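# Move the loaded wooden tray to the other desk

## Task

Bring the heavy wooden tray to the second desk and put it down there with its three objects still on it. The tray must end lying flat with nearly its whole footprint on that desk, or nothing counts. Each of the three objects is scored on its own and counts only if, at the end, it is on the tray, upright and not upside down. The robot must not fall over or be left leaning; either fails the job.

## Robot and tools

ROBOT. A LinearBot: an omnidirectional wheeled base with a column about 1.7 m tall. A carriage rides the column (lift_m) and holds two six-joint arms, left and right, each ending in a five-finger hand. Arm bases sit about 0.57 m + lift_m above the floor, and carriage parts hang about 0.15 m below them. A hand point reaches up to 0.78 m from its shoulder but only about 0.4 m below its arm base. Parked arm: joints 1 to 6 = 0, 0.05, 0.05, 1.45, 0, 0 (robot then about 0.85 m wide, 0.65 m long). Cameras: carriage_camera (fixed, forward, tilted about 20 degrees down), left_wrist_camera and right_wrist_camera (each on the little-finger side, aimed at its hand point). Images are 504x504 pixels.

FRAMES. Base frame: metres, origin on the floor below the base centre, x forward, y left, z up. The left_hand and right_hand readings are each hand point in this frame; the true hand is usually lower, and a level hand sags 7 to 25 cm under 1 kg. Odometry frame is the base frame as it was at the start; base_odometry counts wheel turns only (slip counts as travel), heading in rad, left positive, -3.142 to 3.142.

move. One action plus cameras and blocking. Arguments:
- base: an offset, exactly one key, measured from the base's last reported position. translate_m: metres forward (+) or back, -2 to 2. strafe_m: metres left (+) or right, -2 to 2. rotate_rad: turn in place, counter-clockwise (+), -6.3 to 6.3.
- joints: one flat object covering both arms, lift and hands; every value is an absolute target. lift_m 0 to 1 m. Per arm (left_/right_ prefix): joint1_rad -2.617 to 3.054, rotation about vertical, 0 forward, + left; joint2_rad 0 to 3.141, shoulder (0 upper arm back and level, 1.57 vertical, 3.14 forward and level); joint3_rad 0 to 3.141, elbow (0 folded, 3.14 straight); joint4_rad -1.57 to 1.57, wrist pitch, + lifts fingertips; joint5_rad -1.57 to 1.57, wrist yaw, + swings fingertips right; joint6_rad -2.094 to 2.094, roll about finger direction, + clockwise viewed from forearm. With joints 5 and 6 at 0 a level palm faces down. Hand keys (<side>_hand_little, _ring, _middle, _index, _thumb_bend, _thumb_turn): -1 to 1, +1 open/straight, -1 curled; thumb_turn -1 puts the thumb opposite the fingers, +1 beside the palm. <side>_hand_force_limit -1 to 1 (closing stops at roughly 0 to 10 N, 15 N for thumb motors); <side>_hand_speed -0.96 to 1 (full speed from +0.48). Both start at 0 and -0.8. Use about -0.94 or lower for a gentle grip.
- speeds: per-action maximums: translate_m and strafe_m 0.02 to 0.5 m/s, rotate_rad 0.05 to 1.57 rad/s, lift_m 0.02 to 0.27 m/s (default 0.25; others default to the top).
- min_time_s: 0.1 to 8 s, shortest duration for each arm motion; 2 or more keeps hand paths straighter and slower.
- cameras: list of names or ["all"]; [] for none. blocking: false returns in about 0.5 s while motion continues.
An action runs at most about 14 s (then time_out). Joints left out keep earlier targets.

wait(seconds 0 to 10, cameras) lets time pass and returns state. stop(cameras) brakes all running motions (not instant). zoom_image(camera, region [x0,y0,x1,y1], at most 504 each way) enlarges the latest image. show_instructions shows reference pages. finished_scene ends the scene permanently; the tray must stay put without the robot.

RESULTS. base_status and joint_status per motion: moving, done (base: wheels turned the full amount, even if slipping), off_target (resting short, may still push), contact_stop or time_out (unplanned stops; target dropped), not_followed (withheld because arms would come too close), limit_stop_at_motor_heat. If a call is refused or an unplanned stop shows, the rest of that reply's move, wait and finished_scene calls are skipped. on_its_own lists uncommanded behaviour. <side>_hand_stopped_by gives six words (little, ring, middle, index, thumb_bend, thumb_turn): moving, target, force, stalled, fault. <side>_<motor>_load_n is fingertip force in N, positive pushing open; a lost grip shows as loads near 0. motor_effort is percent of max, peak in brackets; joint torques and Motor temperatures are listed per arm in joint order. MOTOR HOT appears at 75 C; at 100 C that arm goes limp for 30 to 60 s. Stretched arms, especially holding about 1 kg, heat within a minute or two; parking cools them.

HANDS. Hand point is 0.045 m in front of the palm; fingers extend 0.06 to 0.07 m further. A wrapped grip fits objects about 0.035 to 0.065 m thick, handles down to about 0.025 m. Each finger motor moves only when its target changes; to squeeze harder, raise force_limit and send a more closed target.

AVOID. Tipping: keep the carriage low and arms close when carrying; two stretched arms with about 1.5 kg each can tip it, and fast swings of loaded arms too. Hard contact: base and arm default speeds already make a hard hit on fixed or heavy things; arms have no contact stop and keep pressing. Arms must not press or hit each other, including fingers. Joint 2 below 0.8 with joint 1 turned outward 0.5 or more can hit the column. Do not back under a desk edge. After a contact_stop, back off about 0.2 m the way you came. Drops of even millimetres, slams, and objects sliding off the tray count against you; lower the tray gently and level so its objects stay upright. Loose objects may occasionally be nudged by the scene.

Each tool is called after ">>>" as a command line: name --argument value for each argument, lists and objects as JSON in quotes; but a table of rows of numbers goes row by row, as --pt "numbers of a row", without its own name.

Reference images:

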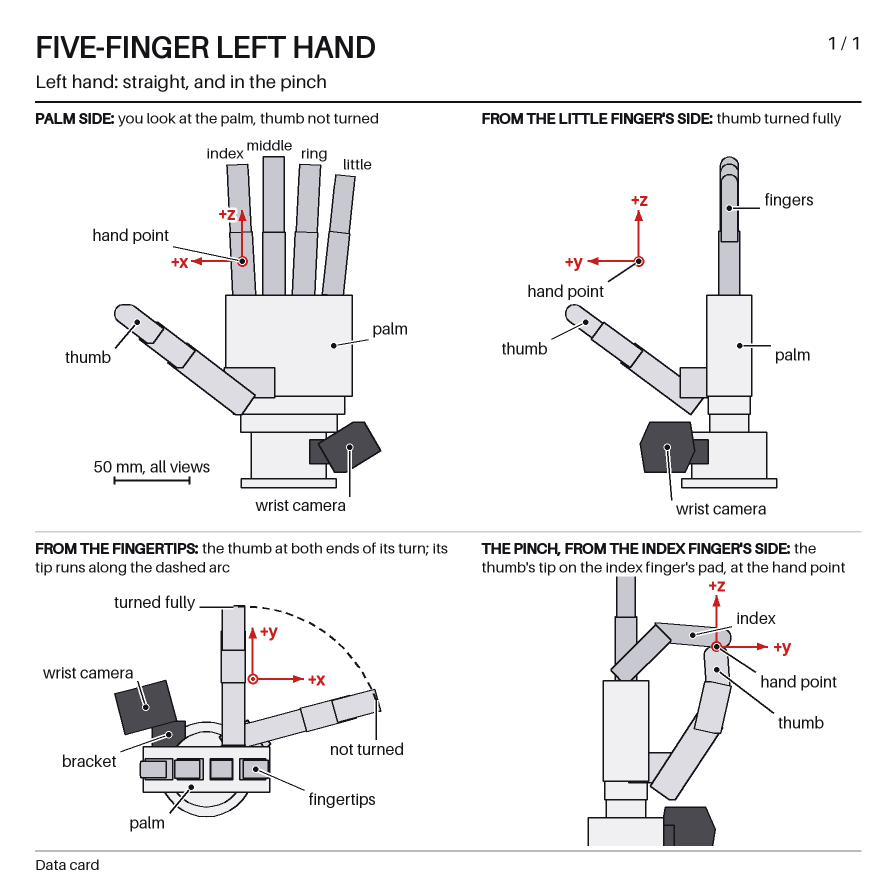

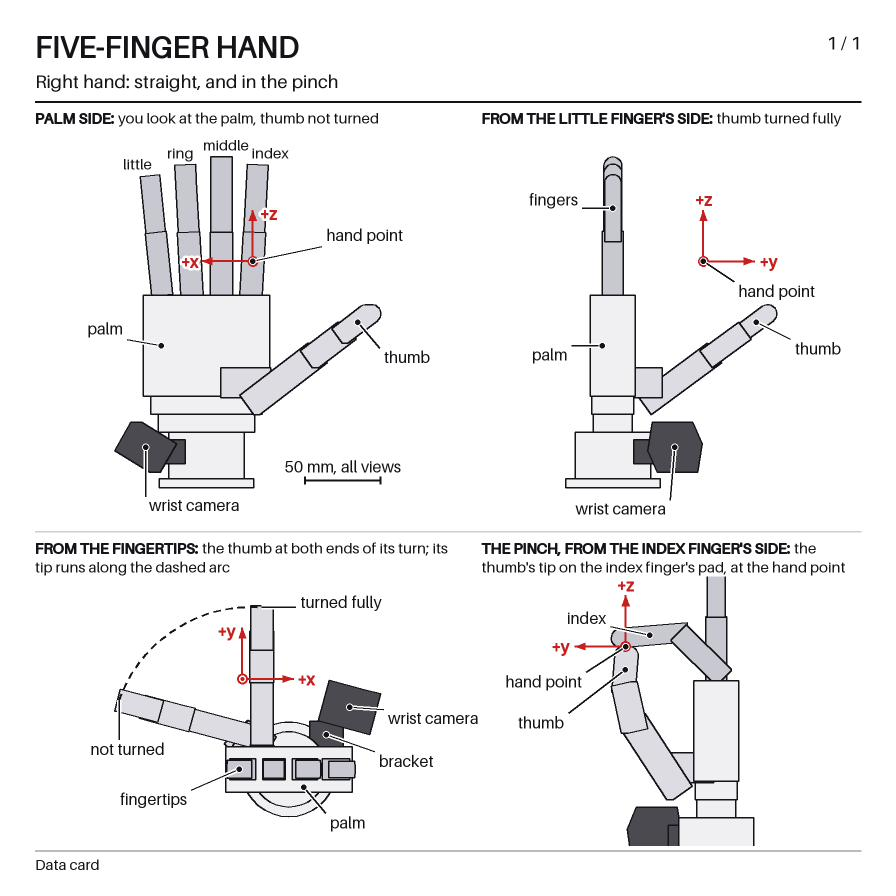

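## Session

>>> move

Scene clock: 0.00 s.
Joint torques (N m): no reading
Motor temperatures (°C): left_arm=[19 22 21 21 20 19] | right_arm=[21 20 20 22 22 19]
base_odometry: x=+0.000 y=+0.000 heading=+0.000
base_status: not commanded
joint_positions: lift_m=+0.300 left_joint1_rad=+0.012 left_joint2_rad=+0.043 left_joint3_rad=+0.037 left_joint4_rad=+1.438 left_joint5_rad=-0.003 left_joint6_rad=-0.039 right_joint1_rad=+0.019 right_joint2_rad=+0.049 right_joint3_rad=+0.034 right_joint4_rad=+1.471 right_joint5_rad=+0.011 right_joint6_rad=+0.030 left_hand_little=+1.000 left_hand_ring=+1.000 left_hand_middle=+1.000 left_hand_index=+1.000 left_hand_thumb_turn=+1.000 left_hand_thumb_bend=+1.000 left_hand_force_limit=+0.000 left_hand_speed=-0.800 right_hand_little=+1.000 right_hand_ring=+1.000 right_hand_middle=+1.000 right_hand_index=+1.000 right_hand_thumb_turn=+1.000 right_hand_thumb_bend=+1.000 right_hand_force_limit=+0.000 right_hand_speed=-0.800
joint_status: not commanded
left_hand_stopped_by: target,target,target,target,target,target
right_hand_stopped_by: target,target,target,target,target,target
left_little_load_n: 0.0
left_ring_load_n: 0.0
left_middle_load_n: 0.0
left_index_load_n: 0.0
left_thumb_bend_load_n: 0.0
left_thumb_turn_load_n: 0.0
right_little_load_n: 0.0
right_ring_load_n: 0.0
right_middle_load_n: 0.0
right_index_load_n: 0.0
right_thumb_bend_load_n: 0.0
right_thumb_turn_load_n: 0.0
motor_effort: lift_m=+29 drive_wheels=-1
left_hand: x=+0.3246 y=+0.2876 z=+1.3106 quat_wxyz=(+0.696, -0.051, +0.047, -0.715) (m; base frame)
right_hand: x=+0.3183 y=-0.2868 z=+1.3125 quat_wxyz=(+0.723, -0.036, +0.045, -0.689) (m; base frame)
pictures: carriage_camera, left_wrist_camera, right_wrist_camera

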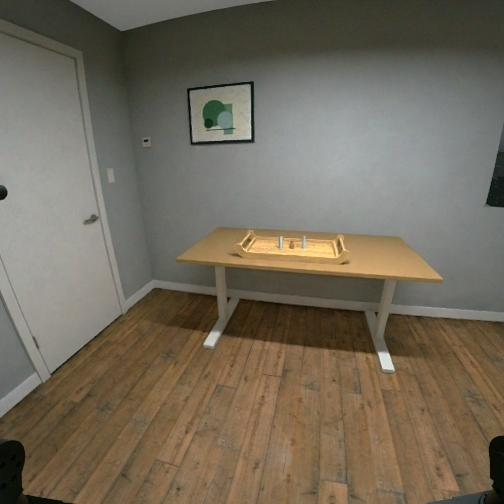

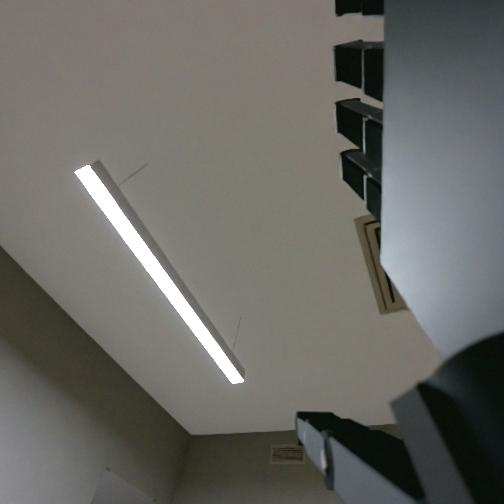

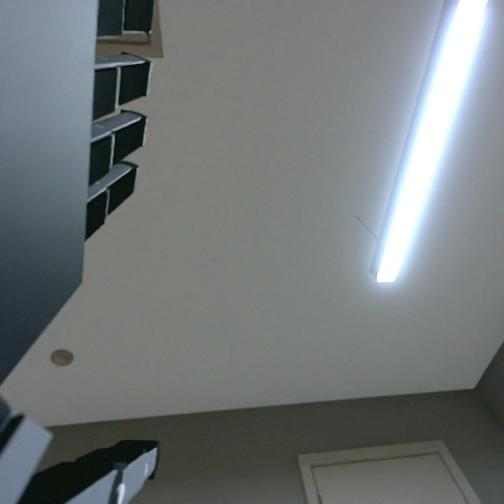

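>>> zoom_image --camera "carriage_camera" --region '[170, 210, 450, 380]'

>>> zoom_image --camera "carriage_camera" --region '[225, 220, 355, 280]'

Scaled by 1.800 from the camera's image (finer frame: 720x720).

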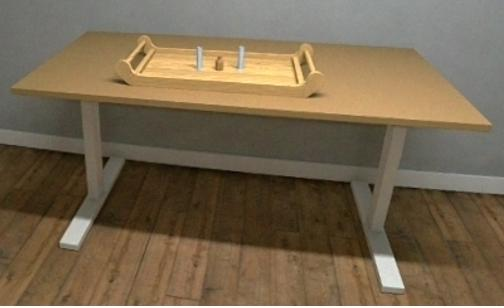

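Scaled by 3.877 from the camera's image (finer frame: 720x720).

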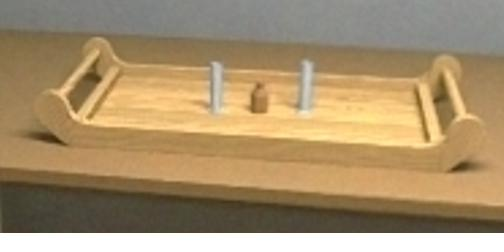

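>>> move --base '{"rotate_rad": -1.2}' --cameras '["carriage_camera"]'

>>> move --base '{"rotate_rad": -1.2}' --cameras '["carriage_camera"]'

>>> move --base '{"rotate_rad": -1.2}' --cameras '["carriage_camera"]'

>>> move --base '{"rotate_rad": -1.2}' --cameras '["carriage_camera"]'

Scene clock: 7.20 s.
Joint torques (N m): left_arm=[0.13 3.74 6.45 0.08 -0.11 0.1] | right_arm=[0.29 3.52 6.02 -0.29 -0.01 -0.08]
move: done
base_odometry: x=+0.000 y=+0.000 heading=-1.200
base_status: done
joint_positions: lift_m=+0.300 left_joint1_rad=+0.012 left_joint2_rad=+0.043 left_joint3_rad=+0.037 left_joint4_rad=+1.437 left_joint5_rad=-0.003 left_joint6_rad=-0.039 right_joint1_rad=+0.019 right_joint2_rad=+0.049 right_joint3_rad=+0.034 right_joint4_rad=+1.471 right_joint5_rad=+0.011 right_joint6_rad=+0.030 left_hand_little=+1.000 left_hand_ring=+1.000 left_hand_middle=+1.000 left_hand_index=+1.000 left_hand_thumb_turn=+1.000 left_hand_thumb_bend=+1.000 left_hand_force_limit=+0.000 left_hand_speed=-0.800 right_hand_little=+1.000 right_hand_ring=+1.000 right_hand_middle=+1.000 right_hand_index=+1.000 right_hand_thumb_turn=+1.000 right_hand_thumb_bend=+1.000 right_hand_force_limit=+0.000 right_hand_speed=-0.800
joint_status: not commanded
left_hand_stopped_by: target,target,target,target,target,target
right_hand_stopped_by: target,target,target,target,target,target
left_little_load_n: 0.0
left_ring_load_n: -0.5
left_middle_load_n: 0.5
left_index_load_n: 0.0
left_thumb_bend_load_n: 0.0
left_thumb_turn_load_n: 0.0
right_little_load_n: 0.0
right_ring_load_n: 0.0
right_middle_load_n: 0.5
right_index_load_n: 0.0
right_thumb_bend_load_n: 0.0
right_thumb_turn_load_n: 0.0
motor_effort: lift_m=+27(36) drive_wheels=+5(12)
left_hand: x=+0.3249 y=+0.2876 z=+1.3105 quat_wxyz=(+0.696, -0.052, +0.047, -0.715)
right_hand: x=+0.3183 y=-0.2868 z=+1.3125 quat_wxyz=(+0.723, -0.036, +0.045, -0.689)

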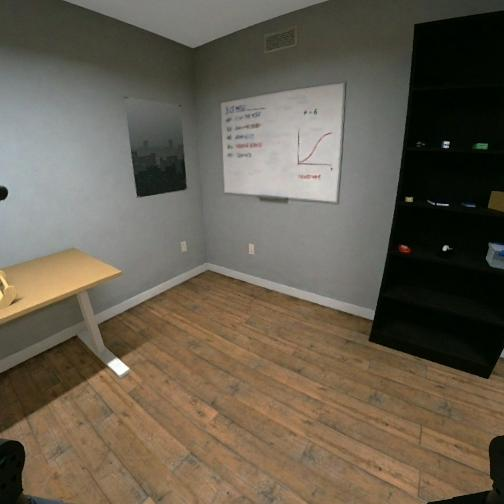

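Scene clock: 9.97 s.
Joint torques (N m): left_arm=[0.03 3.81 6.61 0.03 -0.1 0.08] | right_arm=[0.32 3.54 6.02 -0.29 -0.02 -0.07]
move: done
base_odometry: x=+0.000 y=+0.000 heading=-2.399
base_status: done
joint_positions: lift_m=+0.300 left_joint1_rad=+0.012 left_joint2_rad=+0.043 left_joint3_rad=+0.037 left_joint4_rad=+1.437 left_joint5_rad=-0.003 left_joint6_rad=-0.039 right_joint1_rad=+0.019 right_joint2_rad=+0.049 right_joint3_rad=+0.034 right_joint4_rad=+1.471 right_joint5_rad=+0.011 right_joint6_rad=+0.030 left_hand_little=+1.000 left_hand_ring=+1.000 left_hand_middle=+1.000 left_hand_index=+1.000 left_hand_thumb_turn=+1.000 left_hand_thumb_bend=+1.000 left_hand_force_limit=+0.000 left_hand_speed=-0.800 right_hand_little=+1.000 right_hand_ring=+1.000 right_hand_middle=+1.000 right_hand_index=+1.000 right_hand_thumb_turn=+1.000 right_hand_thumb_bend=+1.000 right_hand_force_limit=+0.000 right_hand_speed=-0.800
joint_status: not commanded
left_hand_stopped_by: target,target,target,target,target,target
right_hand_stopped_by: target,target,target,target,target,target
left_little_load_n: 0.0
left_ring_load_n: 0.0
left_middle_load_n: 0.0
left_index_load_n: 0.0
left_thumb_bend_load_n: 0.0
left_thumb_turn_load_n: 0.0
right_little_load_n: 0.0
right_ring_load_n: 0.0
right_middle_load_n: 0.0
right_index_load_n: 0.0
right_thumb_bend_load_n: 0.0
right_thumb_turn_load_n: 0.0
motor_effort: lift_m=+29(34) drive_wheels=+4(10)
left_hand: x=+0.3249 y=+0.2876 z=+1.3105 quat_wxyz=(+0.696, -0.052, +0.047, -0.715)
right_hand: x=+0.3183 y=-0.2868 z=+1.3125 quat_wxyz=(+0.723, -0.036, +0.045, -0.689)

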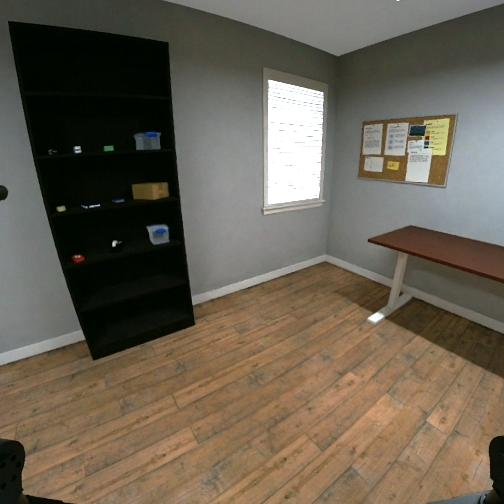

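Scene clock: 12.73 s.
Joint torques (N m): left_arm=[0.13 3.67 6.69 0.02 -0.1 0.11] | right_arm=[0.32 3.52 6.01 -0.3 -0.02 -0.07]
move: done
base_odometry: x=+0.000 y=+0.000 heading=+2.684
base_status: done
joint_positions: lift_m=+0.300 left_joint1_rad=+0.012 left_joint2_rad=+0.043 left_joint3_rad=+0.037 left_joint4_rad=+1.437 left_joint5_rad=-0.003 left_joint6_rad=-0.039 right_joint1_rad=+0.019 right_joint2_rad=+0.049 right_joint3_rad=+0.034 right_joint4_rad=+1.471 right_joint5_rad=+0.011 right_joint6_rad=+0.030 left_hand_little=+1.000 left_hand_ring=+1.000 left_hand_middle=+1.000 left_hand_index=+1.000 left_hand_thumb_turn=+1.000 left_hand_thumb_bend=+1.000 left_hand_force_limit=+0.000 left_hand_speed=-0.800 right_hand_little=+1.000 right_hand_ring=+1.000 right_hand_middle=+1.000 right_hand_index=+1.000 right_hand_thumb_turn=+1.000 right_hand_thumb_bend=+1.000 right_hand_force_limit=+0.000 right_hand_speed=-0.800
joint_status: not commanded
left_hand_stopped_by: target,target,target,target,target,target
right_hand_stopped_by: target,target,target,target,target,target
left_little_load_n: 0.0
left_ring_load_n: 0.0
left_middle_load_n: 0.0
left_index_load_n: 0.0
left_thumb_bend_load_n: 0.0
left_thumb_turn_load_n: 0.0
right_little_load_n: 0.0
right_ring_load_n: 0.0
right_middle_load_n: 0.0
right_index_load_n: 0.0
right_thumb_bend_load_n: 0.0
right_thumb_turn_load_n: 0.0
motor_effort: lift_m=+31(34) drive_wheels=+4(10)
left_hand: x=+0.3249 y=+0.2876 z=+1.3105 quat_wxyz=(+0.696, -0.052, +0.047, -0.715)
right_hand: x=+0.3183 y=-0.2868 z=+1.3125 quat_wxyz=(+0.723, -0.036, +0.045, -0.689)

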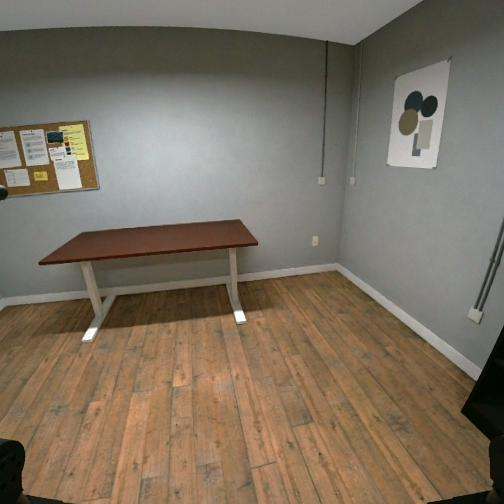

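Scene clock: 15.50 s.
Joint torques (N m): left_arm=[0.08 3.85 6.67 0.04 -0.11 0.11] | right_arm=[0.29 3.52 6.05 -0.29 -0.01 -0.08]
move: done
base_odometry: x=+0.000 y=+0.000 heading=+1.485
base_status: done
joint_positions: lift_m=+0.300 left_joint1_rad=+0.012 left_joint2_rad=+0.043 left_joint3_rad=+0.037 left_joint4_rad=+1.437 left_joint5_rad=-0.003 left_joint6_rad=-0.039 right_joint1_rad=+0.019 right_joint2_rad=+0.049 right_joint3_rad=+0.034 right_joint4_rad=+1.471 right_joint5_rad=+0.011 right_joint6_rad=+0.030 left_hand_little=+1.000 left_hand_ring=+1.000 left_hand_middle=+1.000 left_hand_index=+1.000 left_hand_thumb_turn=+1.000 left_hand_thumb_bend=+1.000 left_hand_force_limit=+0.000 left_hand_speed=-0.800 right_hand_little=+1.000 right_hand_ring=+1.000 right_hand_middle=+1.000 right_hand_index=+1.000 right_hand_thumb_turn=+1.000 right_hand_thumb_bend=+1.000 right_hand_force_limit=+0.000 right_hand_speed=-0.800
joint_status: not commanded
left_hand_stopped_by: target,target,target,target,target,target
right_hand_stopped_by: target,target,target,target,target,target
left_little_load_n: 0.0
left_ring_load_n: 0.0
left_middle_load_n: 0.0
left_index_load_n: 0.0
left_thumb_bend_load_n: 0.0
left_thumb_turn_load_n: 0.0
right_little_load_n: 0.0
right_ring_load_n: 0.0
right_middle_load_n: 0.0
right_index_load_n: 0.0
right_thumb_bend_load_n: 0.0
right_thumb_turn_load_n: 0.0
motor_effort: lift_m=+29(35) drive_wheels=+4(10)
left_hand: x=+0.3249 y=+0.2876 z=+1.3105 quat_wxyz=(+0.696, -0.052, +0.047, -0.715)
right_hand: x=+0.3183 y=-0.2868 z=+1.3125 quat_wxyz=(+0.723, -0.036, +0.045, -0.689)

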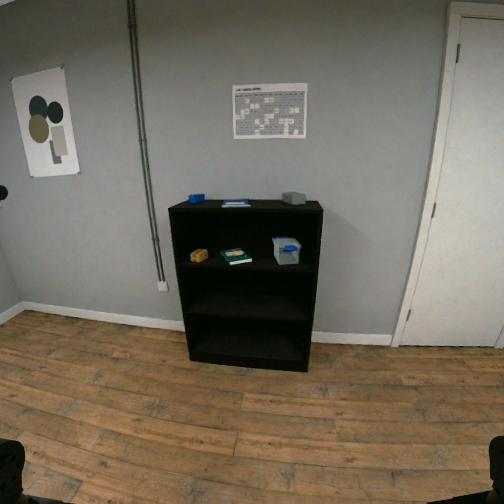

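>>> move --base '{"rotate_rad": -1.485}'

>>> move --base '{"strafe_m": -0.27}' --cameras '["carriage_camera"]'

>>> move --base '{"translate_m": 0.6}' --speeds '{"translate_m": 0.3}' --cameras '["carriage_camera"]'

>>> zoom_image --camera "carriage_camera" --region '[130, 180, 380, 430]'

Scene clock: 33.70 s.
Joint torques (N m): left_arm=[0.08 3.81 6.5 0.09 -0.09 0.11] | right_arm=[0.32 3.52 6.04 -0.29 -0.01 -0.08]
move: done
base_odometry: x=+0.000 y=+0.000 heading=+0.000
base_status: done
joint_positions: lift_m=+0.300 left_joint1_rad=+0.012 left_joint2_rad=+0.043 left_joint3_rad=+0.037 left_joint4_rad=+1.436 left_joint5_rad=-0.003 left_joint6_rad=-0.039 right_joint1_rad=+0.019 right_joint2_rad=+0.049 right_joint3_rad=+0.034 right_joint4_rad=+1.471 right_joint5_rad=+0.011 right_joint6_rad=+0.030 left_hand_little=+1.000 left_hand_ring=+1.000 left_hand_middle=+1.000 left_hand_index=+1.000 left_hand_thumb_turn=+1.000 left_hand_thumb_bend=+1.000 left_hand_force_limit=+0.000 left_hand_speed=-0.800 right_hand_little=+1.000 right_hand_ring=+1.000 right_hand_middle=+1.000 right_hand_index=+1.000 right_hand_thumb_turn=+1.000 right_hand_thumb_bend=+1.000 right_hand_force_limit=+0.000 right_hand_speed=-0.800
joint_status: not commanded
left_hand_stopped_by: target,target,target,target,target,target
right_hand_stopped_by: target,target,target,target,target,target
left_little_load_n: 0.0
left_ring_load_n: 0.0
left_middle_load_n: 0.0
left_index_load_n: 0.0
left_thumb_bend_load_n: 0.5
left_thumb_turn_load_n: 0.0
right_little_load_n: 0.0
right_ring_load_n: 0.0
right_middle_load_n: 0.0
right_index_load_n: 0.0
right_thumb_bend_load_n: 0.0
right_thumb_turn_load_n: 0.0
motor_effort: lift_m=+30(34) drive_wheels=+4(10)
left_hand: x=+0.3250 y=+0.2876 z=+1.3105 quat_wxyz=(+0.696, -0.052, +0.047, -0.715)
right_hand: x=+0.3183 y=-0.2868 z=+1.3125 quat_wxyz=(+0.723, -0.036, +0.045, -0.689)
pictures: none

Scene clock: 36.13 s.
Joint torques (N m): left_arm=[0.03 3.78 6.56 0.06 -0.11 0.07] | right_arm=[0.27 3.54 6.02 -0.28 -0.02 -0.08]
Motor temperatures (°C): left_arm=[19 22 26 21 20 19] | right_arm=[21 22 24 22 22 19]
move: done
base_odometry: x=+0.000 y=-0.270 heading=-0.001
base_status: done
joint_positions: lift_m=+0.300 left_joint1_rad=+0.012 left_joint2_rad=+0.043 left_joint3_rad=+0.037 left_joint4_rad=+1.436 left_joint5_rad=-0.003 left_joint6_rad=-0.039 right_joint1_rad=+0.019 right_joint2_rad=+0.049 right_joint3_rad=+0.034 right_joint4_rad=+1.471 right_joint5_rad=+0.011 right_joint6_rad=+0.030 left_hand_little=+1.000 left_hand_ring=+1.000 left_hand_middle=+1.000 left_hand_index=+1.000 left_hand_thumb_turn=+1.000 left_hand_thumb_bend=+1.000 left_hand_force_limit=+0.000 left_hand_speed=-0.800 right_hand_little=+1.000 right_hand_ring=+1.000 right_hand_middle=+1.000 right_hand_index=+1.000 right_hand_thumb_turn=+1.000 right_hand_thumb_bend=+1.000 right_hand_force_limit=+0.000 right_hand_speed=-0.800
joint_status: not commanded
left_hand_stopped_by: target,target,target,target,target,target
right_hand_stopped_by: target,target,target,target,target,target
left_little_load_n: 0.0
left_ring_load_n: 0.0
left_middle_load_n: 0.0
left_index_load_n: 0.0
left_thumb_bend_load_n: 0.0
left_thumb_turn_load_n: 0.0
right_little_load_n: 0.0
right_ring_load_n: 0.0
right_middle_load_n: 0.0
right_index_load_n: 0.5
right_thumb_bend_load_n: 0.0
right_thumb_turn_load_n: 0.0
motor_effort: lift_m=+32(35) drive_wheels=-7(15)
left_hand: x=+0.3250 y=+0.2876 z=+1.3105 quat_wxyz=(+0.696, -0.052, +0.047, -0.715)
right_hand: x=+0.3183 y=-0.2868 z=+1.3125 quat_wxyz=(+0.723, -0.036, +0.045, -0.689)

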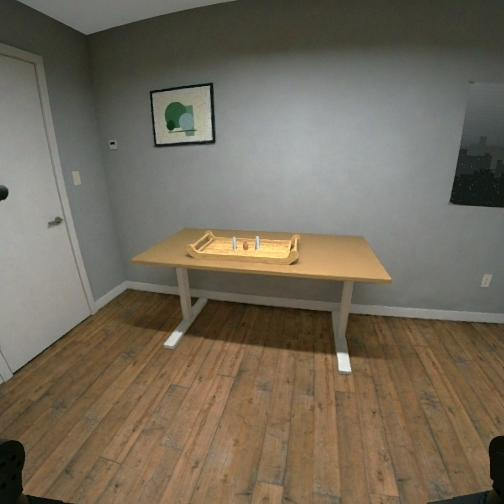

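Scene clock: 39.63 s.
Joint torques (N m): left_arm=[0.05 3.82 6.65 0.08 -0.1 0.1] | right_arm=[0.31 3.55 6.02 -0.26 -0.02 -0.07]
move: done
base_odometry: x=+0.600 y=-0.271 heading=-0.001
base_status: done
joint_positions: lift_m=+0.300 left_joint1_rad=+0.012 left_joint2_rad=+0.043 left_joint3_rad=+0.037 left_joint4_rad=+1.437 left_joint5_rad=-0.003 left_joint6_rad=-0.039 right_joint1_rad=+0.019 right_joint2_rad=+0.049 right_joint3_rad=+0.034 right_joint4_rad=+1.470 right_joint5_rad=+0.011 right_joint6_rad=+0.030 left_hand_little=+1.000 left_hand_ring=+1.000 left_hand_middle=+1.000 left_hand_index=+1.000 left_hand_thumb_turn=+1.000 left_hand_thumb_bend=+1.000 left_hand_force_limit=+0.000 left_hand_speed=-0.800 right_hand_little=+1.000 right_hand_ring=+1.000 right_hand_middle=+1.000 right_hand_index=+1.000 right_hand_thumb_turn=+1.000 right_hand_thumb_bend=+1.000 right_hand_force_limit=+0.000 right_hand_speed=-0.800
joint_status: not commanded
left_hand_stopped_by: target,target,target,target,target,target
right_hand_stopped_by: target,target,target,target,target,target
left_little_load_n: 0.0
left_ring_load_n: 0.0
left_middle_load_n: 0.0
left_index_load_n: 0.0
left_thumb_bend_load_n: 0.0
left_thumb_turn_load_n: 0.0
right_little_load_n: 0.0
right_ring_load_n: 0.0
right_middle_load_n: 0.0
right_index_load_n: -0.5
right_thumb_bend_load_n: 0.0
right_thumb_turn_load_n: 0.0
motor_effort: lift_m=+32(33) drive_wheels=-4(9)
left_hand: x=+0.3249 y=+0.2876 z=+1.3105 quat_wxyz=(+0.696, -0.052, +0.047, -0.715)
right_hand: x=+0.3184 y=-0.2868 z=+1.3125 quat_wxyz=(+0.723, -0.037, +0.045, -0.689)

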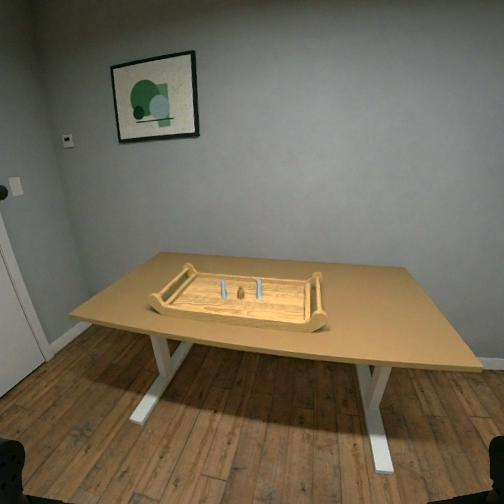

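Scaled by 2.016 from the camera's image (finer frame: 720x720).

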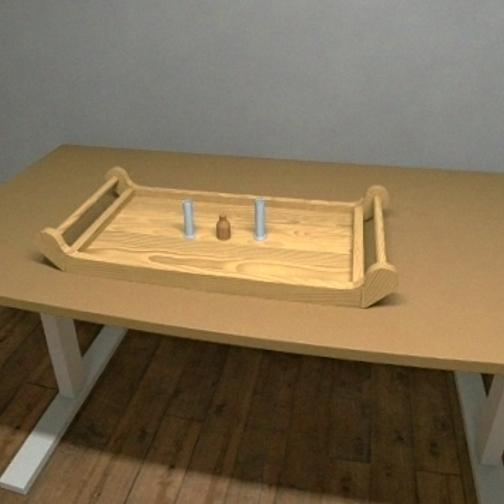

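>>> move --base '{"rotate_rad": -0.187}'

>>> move --base '{"strafe_m": 0.28}' --cameras '["carriage_camera"]'

>>> zoom_image --camera "carriage_camera" --region '[130, 180, 380, 430]'

Scene clock: 51.03 s.
Joint torques (N m): left_arm=[0.02 3.84 6.74 0.03 -0.11 0.1] | right_arm=[0.29 3.54 6.01 -0.27 -0.02 -0.07]
move: done
base_odometry: x=+0.600 y=-0.271 heading=-0.188
base_status: done
joint_positions: lift_m=+0.300 left_joint1_rad=+0.012 left_joint2_rad=+0.043 left_joint3_rad=+0.037 left_joint4_rad=+1.436 left_joint5_rad=-0.003 left_joint6_rad=-0.039 right_joint1_rad=+0.019 right_joint2_rad=+0.049 right_joint3_rad=+0.034 right_joint4_rad=+1.470 right_joint5_rad=+0.011 right_joint6_rad=+0.030 left_hand_little=+1.000 left_hand_ring=+1.000 left_hand_middle=+1.000 left_hand_index=+1.000 left_hand_thumb_turn=+1.000 left_hand_thumb_bend=+1.000 left_hand_force_limit=+0.000 left_hand_speed=-0.800 right_hand_little=+1.000 right_hand_ring=+1.000 right_hand_middle=+1.000 right_hand_index=+1.000 right_hand_thumb_turn=+1.000 right_hand_thumb_bend=+1.000 right_hand_force_limit=+0.000 right_hand_speed=-0.800
joint_status: not commanded
left_hand_stopped_by: target,target,target,target,target,target
right_hand_stopped_by: target,target,target,target,target,target
left_little_load_n: 0.0
left_ring_load_n: 0.0
left_middle_load_n: 0.0
left_index_load_n: 0.0
left_thumb_bend_load_n: 0.0
left_thumb_turn_load_n: 0.0
right_little_load_n: 0.0
right_ring_load_n: 0.0
right_middle_load_n: 0.0
right_index_load_n: 0.0
right_thumb_bend_load_n: 0.0
right_thumb_turn_load_n: 0.0
motor_effort: lift_m=+32(32) drive_wheels=+5(7)
left_hand: x=+0.3251 y=+0.2876 z=+1.3104 quat_wxyz=(+0.696, -0.052, +0.048, -0.715)
right_hand: x=+0.3184 y=-0.2867 z=+1.3125 quat_wxyz=(+0.723, -0.037, +0.045, -0.689)
pictures: none

Scene clock: 53.57 s.
Joint torques (N m): left_arm=[0.09 3.78 6.76 0.1 -0.1 0.11] | right_arm=[0.32 3.55 6.02 -0.28 -0.01 -0.07]
move: done
base_odometry: x=+0.653 y=+0.004 heading=-0.189
base_status: done
joint_positions: lift_m=+0.300 left_joint1_rad=+0.012 left_joint2_rad=+0.043 left_joint3_rad=+0.037 left_joint4_rad=+1.437 left_joint5_rad=-0.003 left_joint6_rad=-0.039 right_joint1_rad=+0.019 right_joint2_rad=+0.049 right_joint3_rad=+0.034 right_joint4_rad=+1.470 right_joint5_rad=+0.010 right_joint6_rad=+0.030 left_hand_little=+1.000 left_hand_ring=+1.000 left_hand_middle=+1.000 left_hand_index=+1.000 left_hand_thumb_turn=+1.000 left_hand_thumb_bend=+1.000 left_hand_force_limit=+0.000 left_hand_speed=-0.800 right_hand_little=+1.000 right_hand_ring=+1.000 right_hand_middle=+1.000 right_hand_index=+1.000 right_hand_thumb_turn=+1.000 right_hand_thumb_bend=+1.000 right_hand_force_limit=+0.000 right_hand_speed=-0.800
joint_status: not commanded
left_hand_stopped_by: target,target,target,target,target,target
right_hand_stopped_by: target,target,target,target,target,target
left_little_load_n: 0.0
left_ring_load_n: 0.0
left_middle_load_n: 0.0
left_index_load_n: 0.0
left_thumb_bend_load_n: 0.0
left_thumb_turn_load_n: 0.0
right_little_load_n: 0.0
right_ring_load_n: 0.0
right_middle_load_n: 0.0
right_index_load_n: 0.0
right_thumb_bend_load_n: 0.0
right_thumb_turn_load_n: 0.0
motor_effort: lift_m=+28(33) drive_wheels=-7(15)
left_hand: x=+0.3249 y=+0.2876 z=+1.3105 quat_wxyz=(+0.696, -0.052, +0.047, -0.715)
right_hand: x=+0.3185 y=-0.2867 z=+1.3124 quat_wxyz=(+0.723, -0.037, +0.045, -0.689)

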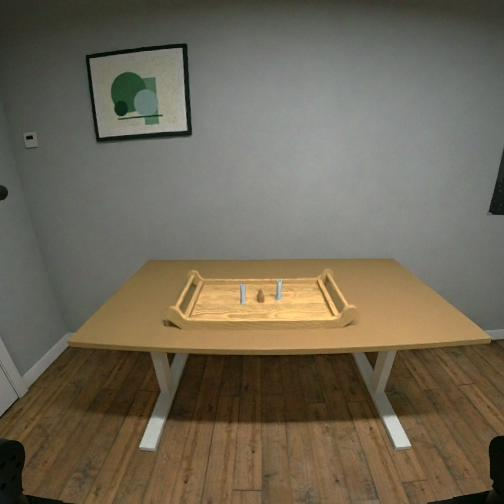

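Scaled by 2.016 from the camera's image (finer frame: 720x720).

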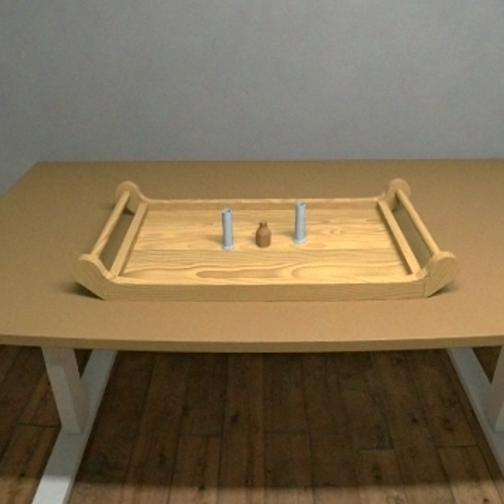

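>>> move --base '{"strafe_m": -0.04}'

>>> move --base '{"translate_m": 0.25}' --speeds '{"translate_m": 0.2}' --cameras '["carriage_camera"]'

>>> zoom_image --camera "carriage_camera" --region '[80, 230, 430, 480]'

Scene clock: 60.20 s.
Joint torques (N m): left_arm=[0.01 3.84 6.76 0.07 -0.15 0.1] | right_arm=[0.27 3.55 6.02 -0.29 -0.01 -0.08]
move: done
base_odometry: x=+0.645 y=-0.035 heading=-0.189
base_status: done
joint_positions: lift_m=+0.300 left_joint1_rad=+0.012 left_joint2_rad=+0.043 left_joint3_rad=+0.037 left_joint4_rad=+1.437 left_joint5_rad=-0.003 left_joint6_rad=-0.039 right_joint1_rad=+0.019 right_joint2_rad=+0.049 right_joint3_rad=+0.034 right_joint4_rad=+1.470 right_joint5_rad=+0.011 right_joint6_rad=+0.030 left_hand_little=+1.000 left_hand_ring=+1.000 left_hand_middle=+1.000 left_hand_index=+1.000 left_hand_thumb_turn=+1.000 left_hand_thumb_bend=+1.000 left_hand_force_limit=+0.000 left_hand_speed=-0.800 right_hand_little=+1.000 right_hand_ring=+1.000 right_hand_middle=+1.000 right_hand_index=+1.000 right_hand_thumb_turn=+1.000 right_hand_thumb_bend=+1.000 right_hand_force_limit=+0.000 right_hand_speed=-0.800
joint_status: not commanded
left_hand_stopped_by: target,target,target,target,target,target
right_hand_stopped_by: target,target,target,target,target,target
left_little_load_n: 0.0
left_ring_load_n: 0.0
left_middle_load_n: 0.0
left_index_load_n: 0.0
left_thumb_bend_load_n: 0.0
left_thumb_turn_load_n: 0.0
right_little_load_n: 0.0
right_ring_load_n: 0.0
right_middle_load_n: 0.0
right_index_load_n: 0.0
right_thumb_bend_load_n: 0.0
right_thumb_turn_load_n: 0.0
motor_effort: lift_m=+34(34) drive_wheels=+1(13)
left_hand: x=+0.3249 y=+0.2876 z=+1.3105 quat_wxyz=(+0.696, -0.052, +0.047, -0.715)
right_hand: x=+0.3184 y=-0.2868 z=+1.3125 quat_wxyz=(+0.723, -0.037, +0.045, -0.689)
pictures: none

Scene clock: 62.53 s.
Joint torques (N m): left_arm=[0.01 3.84 6.6 0.11 -0.11 0.1] | right_arm=[0.27 3.52 6.02 -0.3 -0.02 -0.07]
move: done
base_odometry: x=+0.891 y=-0.082 heading=-0.188
base_status: done
joint_positions: lift_m=+0.300 left_joint1_rad=+0.012 left_joint2_rad=+0.043 left_joint3_rad=+0.037 left_joint4_rad=+1.436 left_joint5_rad=-0.003 left_joint6_rad=-0.039 right_joint1_rad=+0.019 right_joint2_rad=+0.049 right_joint3_rad=+0.034 right_joint4_rad=+1.470 right_joint5_rad=+0.011 right_joint6_rad=+0.030 left_hand_little=+1.000 left_hand_ring=+1.000 left_hand_middle=+1.000 left_hand_index=+1.000 left_hand_thumb_turn=+1.000 left_hand_thumb_bend=+1.000 left_hand_force_limit=+0.000 left_hand_speed=-0.800 right_hand_little=+1.000 right_hand_ring=+1.000 right_hand_middle=+1.000 right_hand_index=+1.000 right_hand_thumb_turn=+1.000 right_hand_thumb_bend=+1.000 right_hand_force_limit=+0.000 right_hand_speed=-0.800
joint_status: not commanded
left_hand_stopped_by: target,target,target,target,target,target
right_hand_stopped_by: target,target,target,target,target,target
left_little_load_n: 0.0
left_ring_load_n: 0.0
left_middle_load_n: 0.0
left_index_load_n: 0.0
left_thumb_bend_load_n: 0.0
left_thumb_turn_load_n: 0.0
right_little_load_n: 0.0
right_ring_load_n: 0.0
right_middle_load_n: 0.0
right_index_load_n: 0.0
right_thumb_bend_load_n: 0.0
right_thumb_turn_load_n: 0.0
motor_effort: lift_m=+28(34) drive_wheels=-4(8)
left_hand: x=+0.3251 y=+0.2876 z=+1.3104 quat_wxyz=(+0.696, -0.052, +0.048, -0.715)
right_hand: x=+0.3185 y=-0.2868 z=+1.3124 quat_wxyz=(+0.723, -0.037, +0.045, -0.689)

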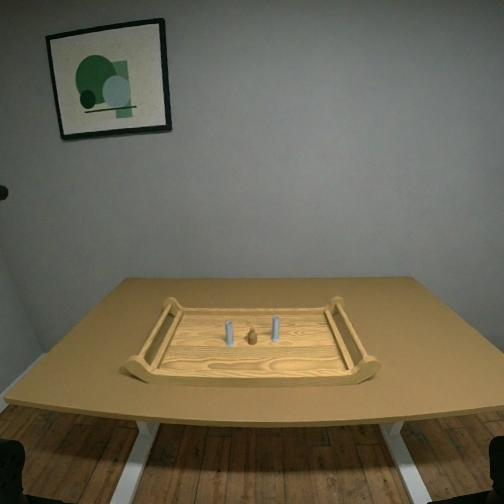

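Scaled by 1.440 from the camera's image (finer frame: 720x720).

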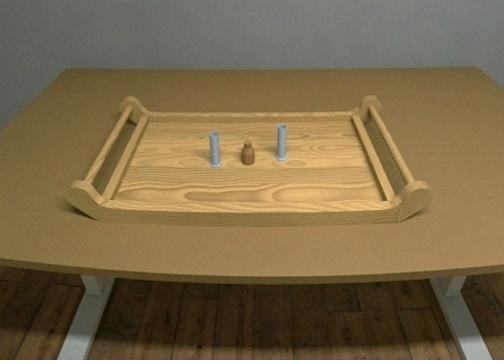

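>>> move --joints '{"lift_m": 0.6}'

>>> move --joints '{"left_joint1_rad": 0.2, "left_joint2_rad": 1.5, "left_joint3_rad": 1.2, "left_joint4_rad": 0.3, "left_joint6_rad": -1.37, "right_joint1_rad": -0.2, "right_joint2_rad": 1.5, "right_joint3_rad": 1.2, "right_joint4_rad": 0.3, "right_joint6_rad": 1.37, "left_hand_thumb_turn": -1, "right_hand_thumb_turn": -1}' --min_time_s 3 --cameras '["carriage_camera"]'

>>> move --joints '{"left_joint1_rad": 0.2, "left_joint2_rad": 2.3, "left_joint3_rad": 1.18, "left_joint4_rad": -0.45, "left_joint6_rad": -1.37, "right_joint1_rad": -0.2, "right_joint2_rad": 2.3, "right_joint3_rad": 1.18, "right_joint4_rad": -0.45, "right_joint6_rad": 1.37}' --min_time_s 3 --cameras '["all"]'

Scene clock: 87.63 s.
Joint torques (N m): left_arm=[0.03 3.63 6.6 0.1 -0.09 0.09] | right_arm=[0.29 3.55 6.01 -0.28 -0.01 -0.08]
move: done
base_odometry: x=+0.891 y=-0.082 heading=-0.188
base_status: not commanded
joint_positions: lift_m=+0.600 left_joint1_rad=+0.012 left_joint2_rad=+0.043 left_joint3_rad=+0.037 left_joint4_rad=+1.436 left_joint5_rad=-0.003 left_joint6_rad=-0.039 right_joint1_rad=+0.019 right_joint2_rad=+0.049 right_joint3_rad=+0.034 right_joint4_rad=+1.470 right_joint5_rad=+0.011 right_joint6_rad=+0.030 left_hand_little=+1.000 left_hand_ring=+1.000 left_hand_middle=+1.000 left_hand_index=+1.000 left_hand_thumb_turn=+1.000 left_hand_thumb_bend=+1.000 left_hand_force_limit=+0.000 left_hand_speed=-0.800 right_hand_little=+1.000 right_hand_ring=+1.000 right_hand_middle=+1.000 right_hand_index=+1.000 right_hand_thumb_turn=+1.000 right_hand_thumb_bend=+1.000 right_hand_force_limit=+0.000 right_hand_speed=-0.800
joint_status: all done
left_hand_stopped_by: target,target,target,target,target,target
right_hand_stopped_by: target,target,target,target,target,target
left_little_load_n: 0.0
left_ring_load_n: 0.0
left_middle_load_n: 0.0
left_index_load_n: 0.0
left_thumb_bend_load_n: 0.0
left_thumb_turn_load_n: 0.0
right_little_load_n: 0.0
right_ring_load_n: 0.0
right_middle_load_n: 0.0
right_index_load_n: 0.0
right_thumb_bend_load_n: 0.0
right_thumb_turn_load_n: 0.0
motor_effort: lift_m=+32(42) drive_wheels=-4(5)
left_hand: x=+0.3250 y=+0.2876 z=+1.6103 quat_wxyz=(+0.696, -0.052, +0.047, -0.715)
right_hand: x=+0.3185 y=-0.2868 z=+1.6122 quat_wxyz=(+0.723, -0.037, +0.045, -0.689)
pictures: none

Scene clock: 93.27 s.
Joint torques (N m): left_arm=[0.58 -6.11 11.28 2.04 -0.08 -0.04] | right_arm=[-0.21 -5.65 10.71 1.72 -0.01 0.06]
move: done
base_odometry: x=+0.891 y=-0.082 heading=-0.188
base_status: not commanded
joint_positions: lift_m=+0.600 left_joint1_rad=+0.195 left_joint2_rad=+1.494 left_joint3_rad=+1.168 left_joint4_rad=+0.303 left_joint5_rad=-0.003 left_joint6_rad=-1.358 right_joint1_rad=-0.195 right_joint2_rad=+1.486 right_joint3_rad=+1.174 right_joint4_rad=+0.319 right_joint5_rad=+0.011 right_joint6_rad=+1.360 left_hand_little=+1.000 left_hand_ring=+1.000 left_hand_middle=+1.000 left_hand_index=+1.000 left_hand_thumb_turn=-1.000 left_hand_thumb_bend=+1.000 left_hand_force_limit=+0.000 left_hand_speed=-0.800 right_hand_little=+1.000 right_hand_ring=+1.000 right_hand_middle=+1.000 right_hand_index=+1.000 right_hand_thumb_turn=-1.000 right_hand_thumb_bend=+1.000 right_hand_force_limit=+0.000 right_hand_speed=-0.800
joint_status: all done
left_hand_stopped_by: target,target,target,target,target,target
right_hand_stopped_by: target,target,target,target,target,target
left_little_load_n: 0.0
left_ring_load_n: 0.0
left_middle_load_n: 0.0
left_index_load_n: 0.0
left_thumb_bend_load_n: 0.0
left_thumb_turn_load_n: 0.0
right_little_load_n: 0.0
right_ring_load_n: 0.0
right_middle_load_n: 0.0
right_index_load_n: 0.0
right_thumb_bend_load_n: 0.0
right_thumb_turn_load_n: 0.0
motor_effort: lift_m=+32(37) drive_wheels=-4(5)
left_hand: x=+0.7497 y=+0.3560 z=+1.5358 quat_wxyz=(+0.142, -0.715, +0.005, -0.684)
right_hand: x=+0.7477 y=-0.3575 z=+1.5471 quat_wxyz=(+0.694, -0.002, +0.705, -0.147)

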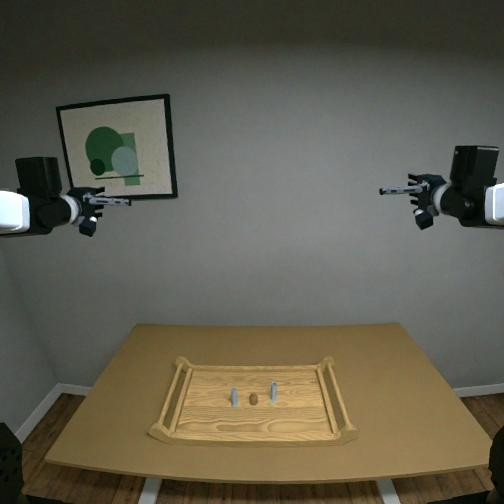

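Scene clock: 96.57 s.
Joint torques (N m): left_arm=[0.58 -8.85 5.49 0.12 -0.06 -0.03] | right_arm=[-0.2 -8.43 4.85 -0.01 -0.02 0.03]
move: done
base_odometry: x=+0.891 y=-0.082 heading=-0.188
base_status: not commanded
joint_positions: lift_m=+0.600 left_joint1_rad=+0.195 left_joint2_rad=+2.292 left_joint3_rad=+1.168 left_joint4_rad=-0.441 left_joint5_rad=-0.003 left_joint6_rad=-1.358 right_joint1_rad=-0.195 right_joint2_rad=+2.281 right_joint3_rad=+1.174 right_joint4_rad=-0.430 right_joint5_rad=+0.011 right_joint6_rad=+1.360 left_hand_little=+1.000 left_hand_ring=+1.000 left_hand_middle=+1.000 left_hand_index=+1.000 left_hand_thumb_turn=-1.000 left_hand_thumb_bend=+1.000 left_hand_force_limit=+0.000 left_hand_speed=-0.800 right_hand_little=+1.000 right_hand_ring=+1.000 right_hand_middle=+1.000 right_hand_index=+1.000 right_hand_thumb_turn=-1.000 right_hand_thumb_bend=+1.000 right_hand_force_limit=+0.000 right_hand_speed=-0.800
joint_status: all done
left_hand_stopped_by: target,target,target,target,target,target
right_hand_stopped_by: target,target,target,target,target,target
left_little_load_n: 0.0
left_ring_load_n: 0.0
left_middle_load_n: 0.0
left_index_load_n: 0.0
left_thumb_bend_load_n: 0.0
left_thumb_turn_load_n: 0.0
right_little_load_n: 0.0
right_ring_load_n: 0.0
right_middle_load_n: 0.0
right_index_load_n: 0.0
right_thumb_bend_load_n: 0.0
right_thumb_turn_load_n: 0.0
motor_effort: lift_m=+33(40) drive_wheels=-5(5)
left_hand: x=+0.6059 y=+0.3277 z=+1.0179 quat_wxyz=(+0.002, -1.000, +0.009, -0.002)
right_hand: x=+0.6141 y=-0.3311 z=+1.0225 quat_wxyz=(+0.015, -0.008, +1.000, -0.009)
pictures: carriage_camera, left_wrist_camera, right_wrist_camera

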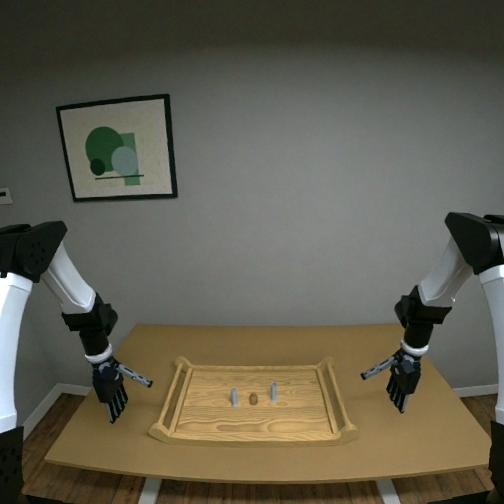

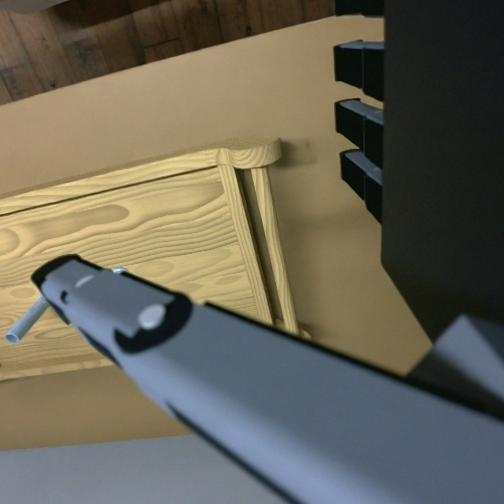

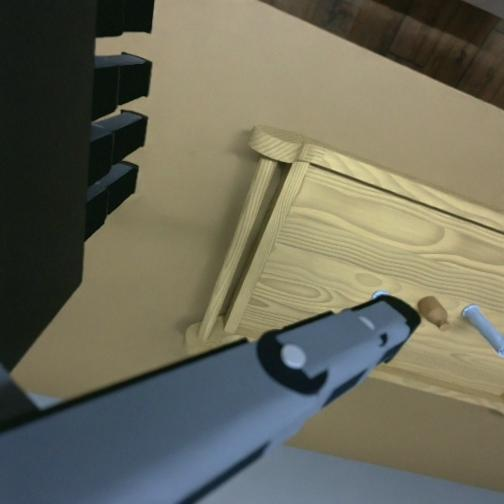

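>>> move --joints '{"left_joint2_rad": 2.175, "left_joint3_rad": 0.945, "left_joint4_rad": -0.34, "right_joint2_rad": 2.175, "right_joint3_rad": 0.945, "right_joint4_rad": -0.34}' --min_time_s 2

>>> move --base '{"translate_m": 0.2}' --speeds '{"translate_m": 0.15}' --cameras '["all"]'

Scene clock: 119.87 s.
Joint torques (N m): left_arm=[0.59 -11.23 3.06 0.29 -0.07 0] | right_arm=[-0.18 -12.05 2.71 0.2 -0.02 0.02]
Motor temperatures (°C): left_arm=[19 26 27 22 20 19] | right_arm=[21 30 25 23 22 19]
move: done
base_odometry: x=+0.891 y=-0.082 heading=-0.188
base_status: not commanded
joint_positions: lift_m=+0.600 left_joint1_rad=+0.195 left_joint2_rad=+2.204 left_joint3_rad=+0.952 left_joint4_rad=-0.349 left_joint5_rad=-0.003 left_joint6_rad=-1.358 right_joint1_rad=-0.195 right_joint2_rad=+2.209 right_joint3_rad=+0.951 right_joint4_rad=-0.360 right_joint5_rad=+0.011 right_joint6_rad=+1.360 left_hand_little=+1.000 left_hand_ring=+1.000 left_hand_middle=+1.000 left_hand_index=+1.000 left_hand_thumb_turn=-1.000 left_hand_thumb_bend=+1.000 left_hand_force_limit=+0.000 left_hand_speed=-0.800 right_hand_little=+1.000 right_hand_ring=+1.000 right_hand_middle=+1.000 right_hand_index=+1.000 right_hand_thumb_turn=-1.000 right_hand_thumb_bend=+1.000 right_hand_force_limit=+0.000 right_hand_speed=-0.800
joint_status: all done
left_hand_stopped_by: target,target,target,target,target,target
right_hand_stopped_by: target,target,target,target,target,target
left_little_load_n: 0.0
left_ring_load_n: 0.0
left_middle_load_n: -0.5
left_index_load_n: 0.0
left_thumb_bend_load_n: 0.0
left_thumb_turn_load_n: 0.0
right_little_load_n: 0.0
right_ring_load_n: 0.0
right_middle_load_n: 0.0
right_index_load_n: 0.0
right_thumb_bend_load_n: 0.0
right_thumb_turn_load_n: 0.0
motor_effort: lift_m=+33(37) drive_wheels=-4(5)
left_hand: x=+0.5526 y=+0.3171 z=+1.0130 quat_wxyz=(-0.002, -1.000, +0.009, +0.016)
right_hand: x=+0.5483 y=-0.3181 z=+1.0110 quat_wxyz=(-0.024, -0.008, +1.000, -0.001)
pictures: none

Scene clock: 122.10 s.
Joint torques (N m): left_arm=[0.49 -11.14 3.34 0.18 -0.08 0] | right_arm=[0.01 -11.88 2.93 0.14 -0.02 0.02]
move: done
base_odometry: x=+1.087 y=-0.119 heading=-0.188
base_status: done
joint_positions: lift_m=+0.600 left_joint1_rad=+0.197 left_joint2_rad=+2.203 left_joint3_rad=+0.950 left_joint4_rad=-0.343 left_joint5_rad=-0.003 left_joint6_rad=-1.358 right_joint1_rad=-0.197 right_joint2_rad=+2.206 right_joint3_rad=+0.950 right_joint4_rad=-0.353 right_joint5_rad=+0.011 right_joint6_rad=+1.360 left_hand_little=+1.000 left_hand_ring=+1.000 left_hand_middle=+1.000 left_hand_index=+1.000 left_hand_thumb_turn=-1.000 left_hand_thumb_bend=+1.000 left_hand_force_limit=+0.000 left_hand_speed=-0.800 right_hand_little=+1.000 right_hand_ring=+1.000 right_hand_middle=+1.000 right_hand_index=+1.000 right_hand_thumb_turn=-1.000 right_hand_thumb_bend=+1.000 right_hand_force_limit=+0.000 right_hand_speed=-0.800
joint_status: not commanded
left_hand_stopped_by: target,target,target,target,target,target
right_hand_stopped_by: target,target,target,target,target,target
left_little_load_n: 0.0
left_ring_load_n: 0.0
left_middle_load_n: 0.0
left_index_load_n: 0.0
left_thumb_bend_load_n: 0.0
left_thumb_turn_load_n: 0.0
right_little_load_n: 0.0
right_ring_load_n: 0.0
right_middle_load_n: 0.0
right_index_load_n: 0.0
right_thumb_bend_load_n: 0.0
right_thumb_turn_load_n: 0.0
motor_effort: lift_m=+30(38) drive_wheels=-5(9)
left_hand: x=+0.5538 y=+0.3180 z=+1.0132 quat_wxyz=(-0.001, -1.000, +0.008, +0.013)
right_hand: x=+0.5499 y=-0.3189 z=+1.0115 quat_wxyz=(-0.020, -0.007, +1.000, -0.001)
pictures: carriage_camera, left_wrist_camera, right_wrist_camera

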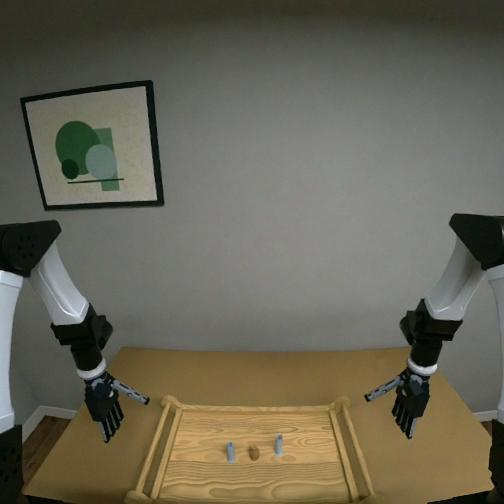

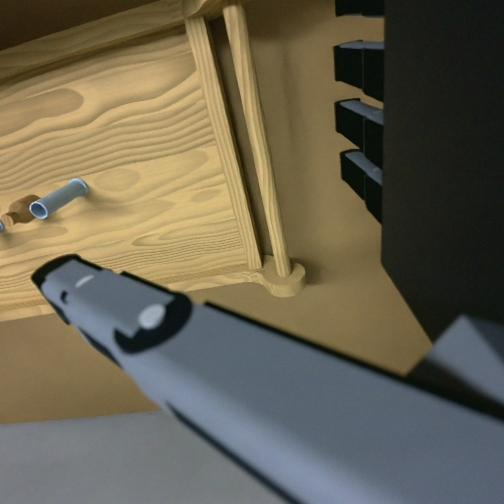

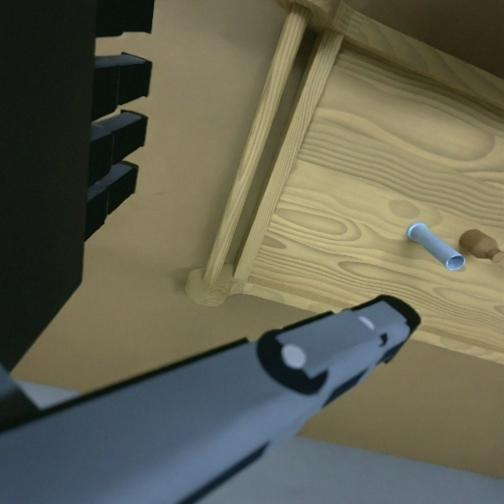

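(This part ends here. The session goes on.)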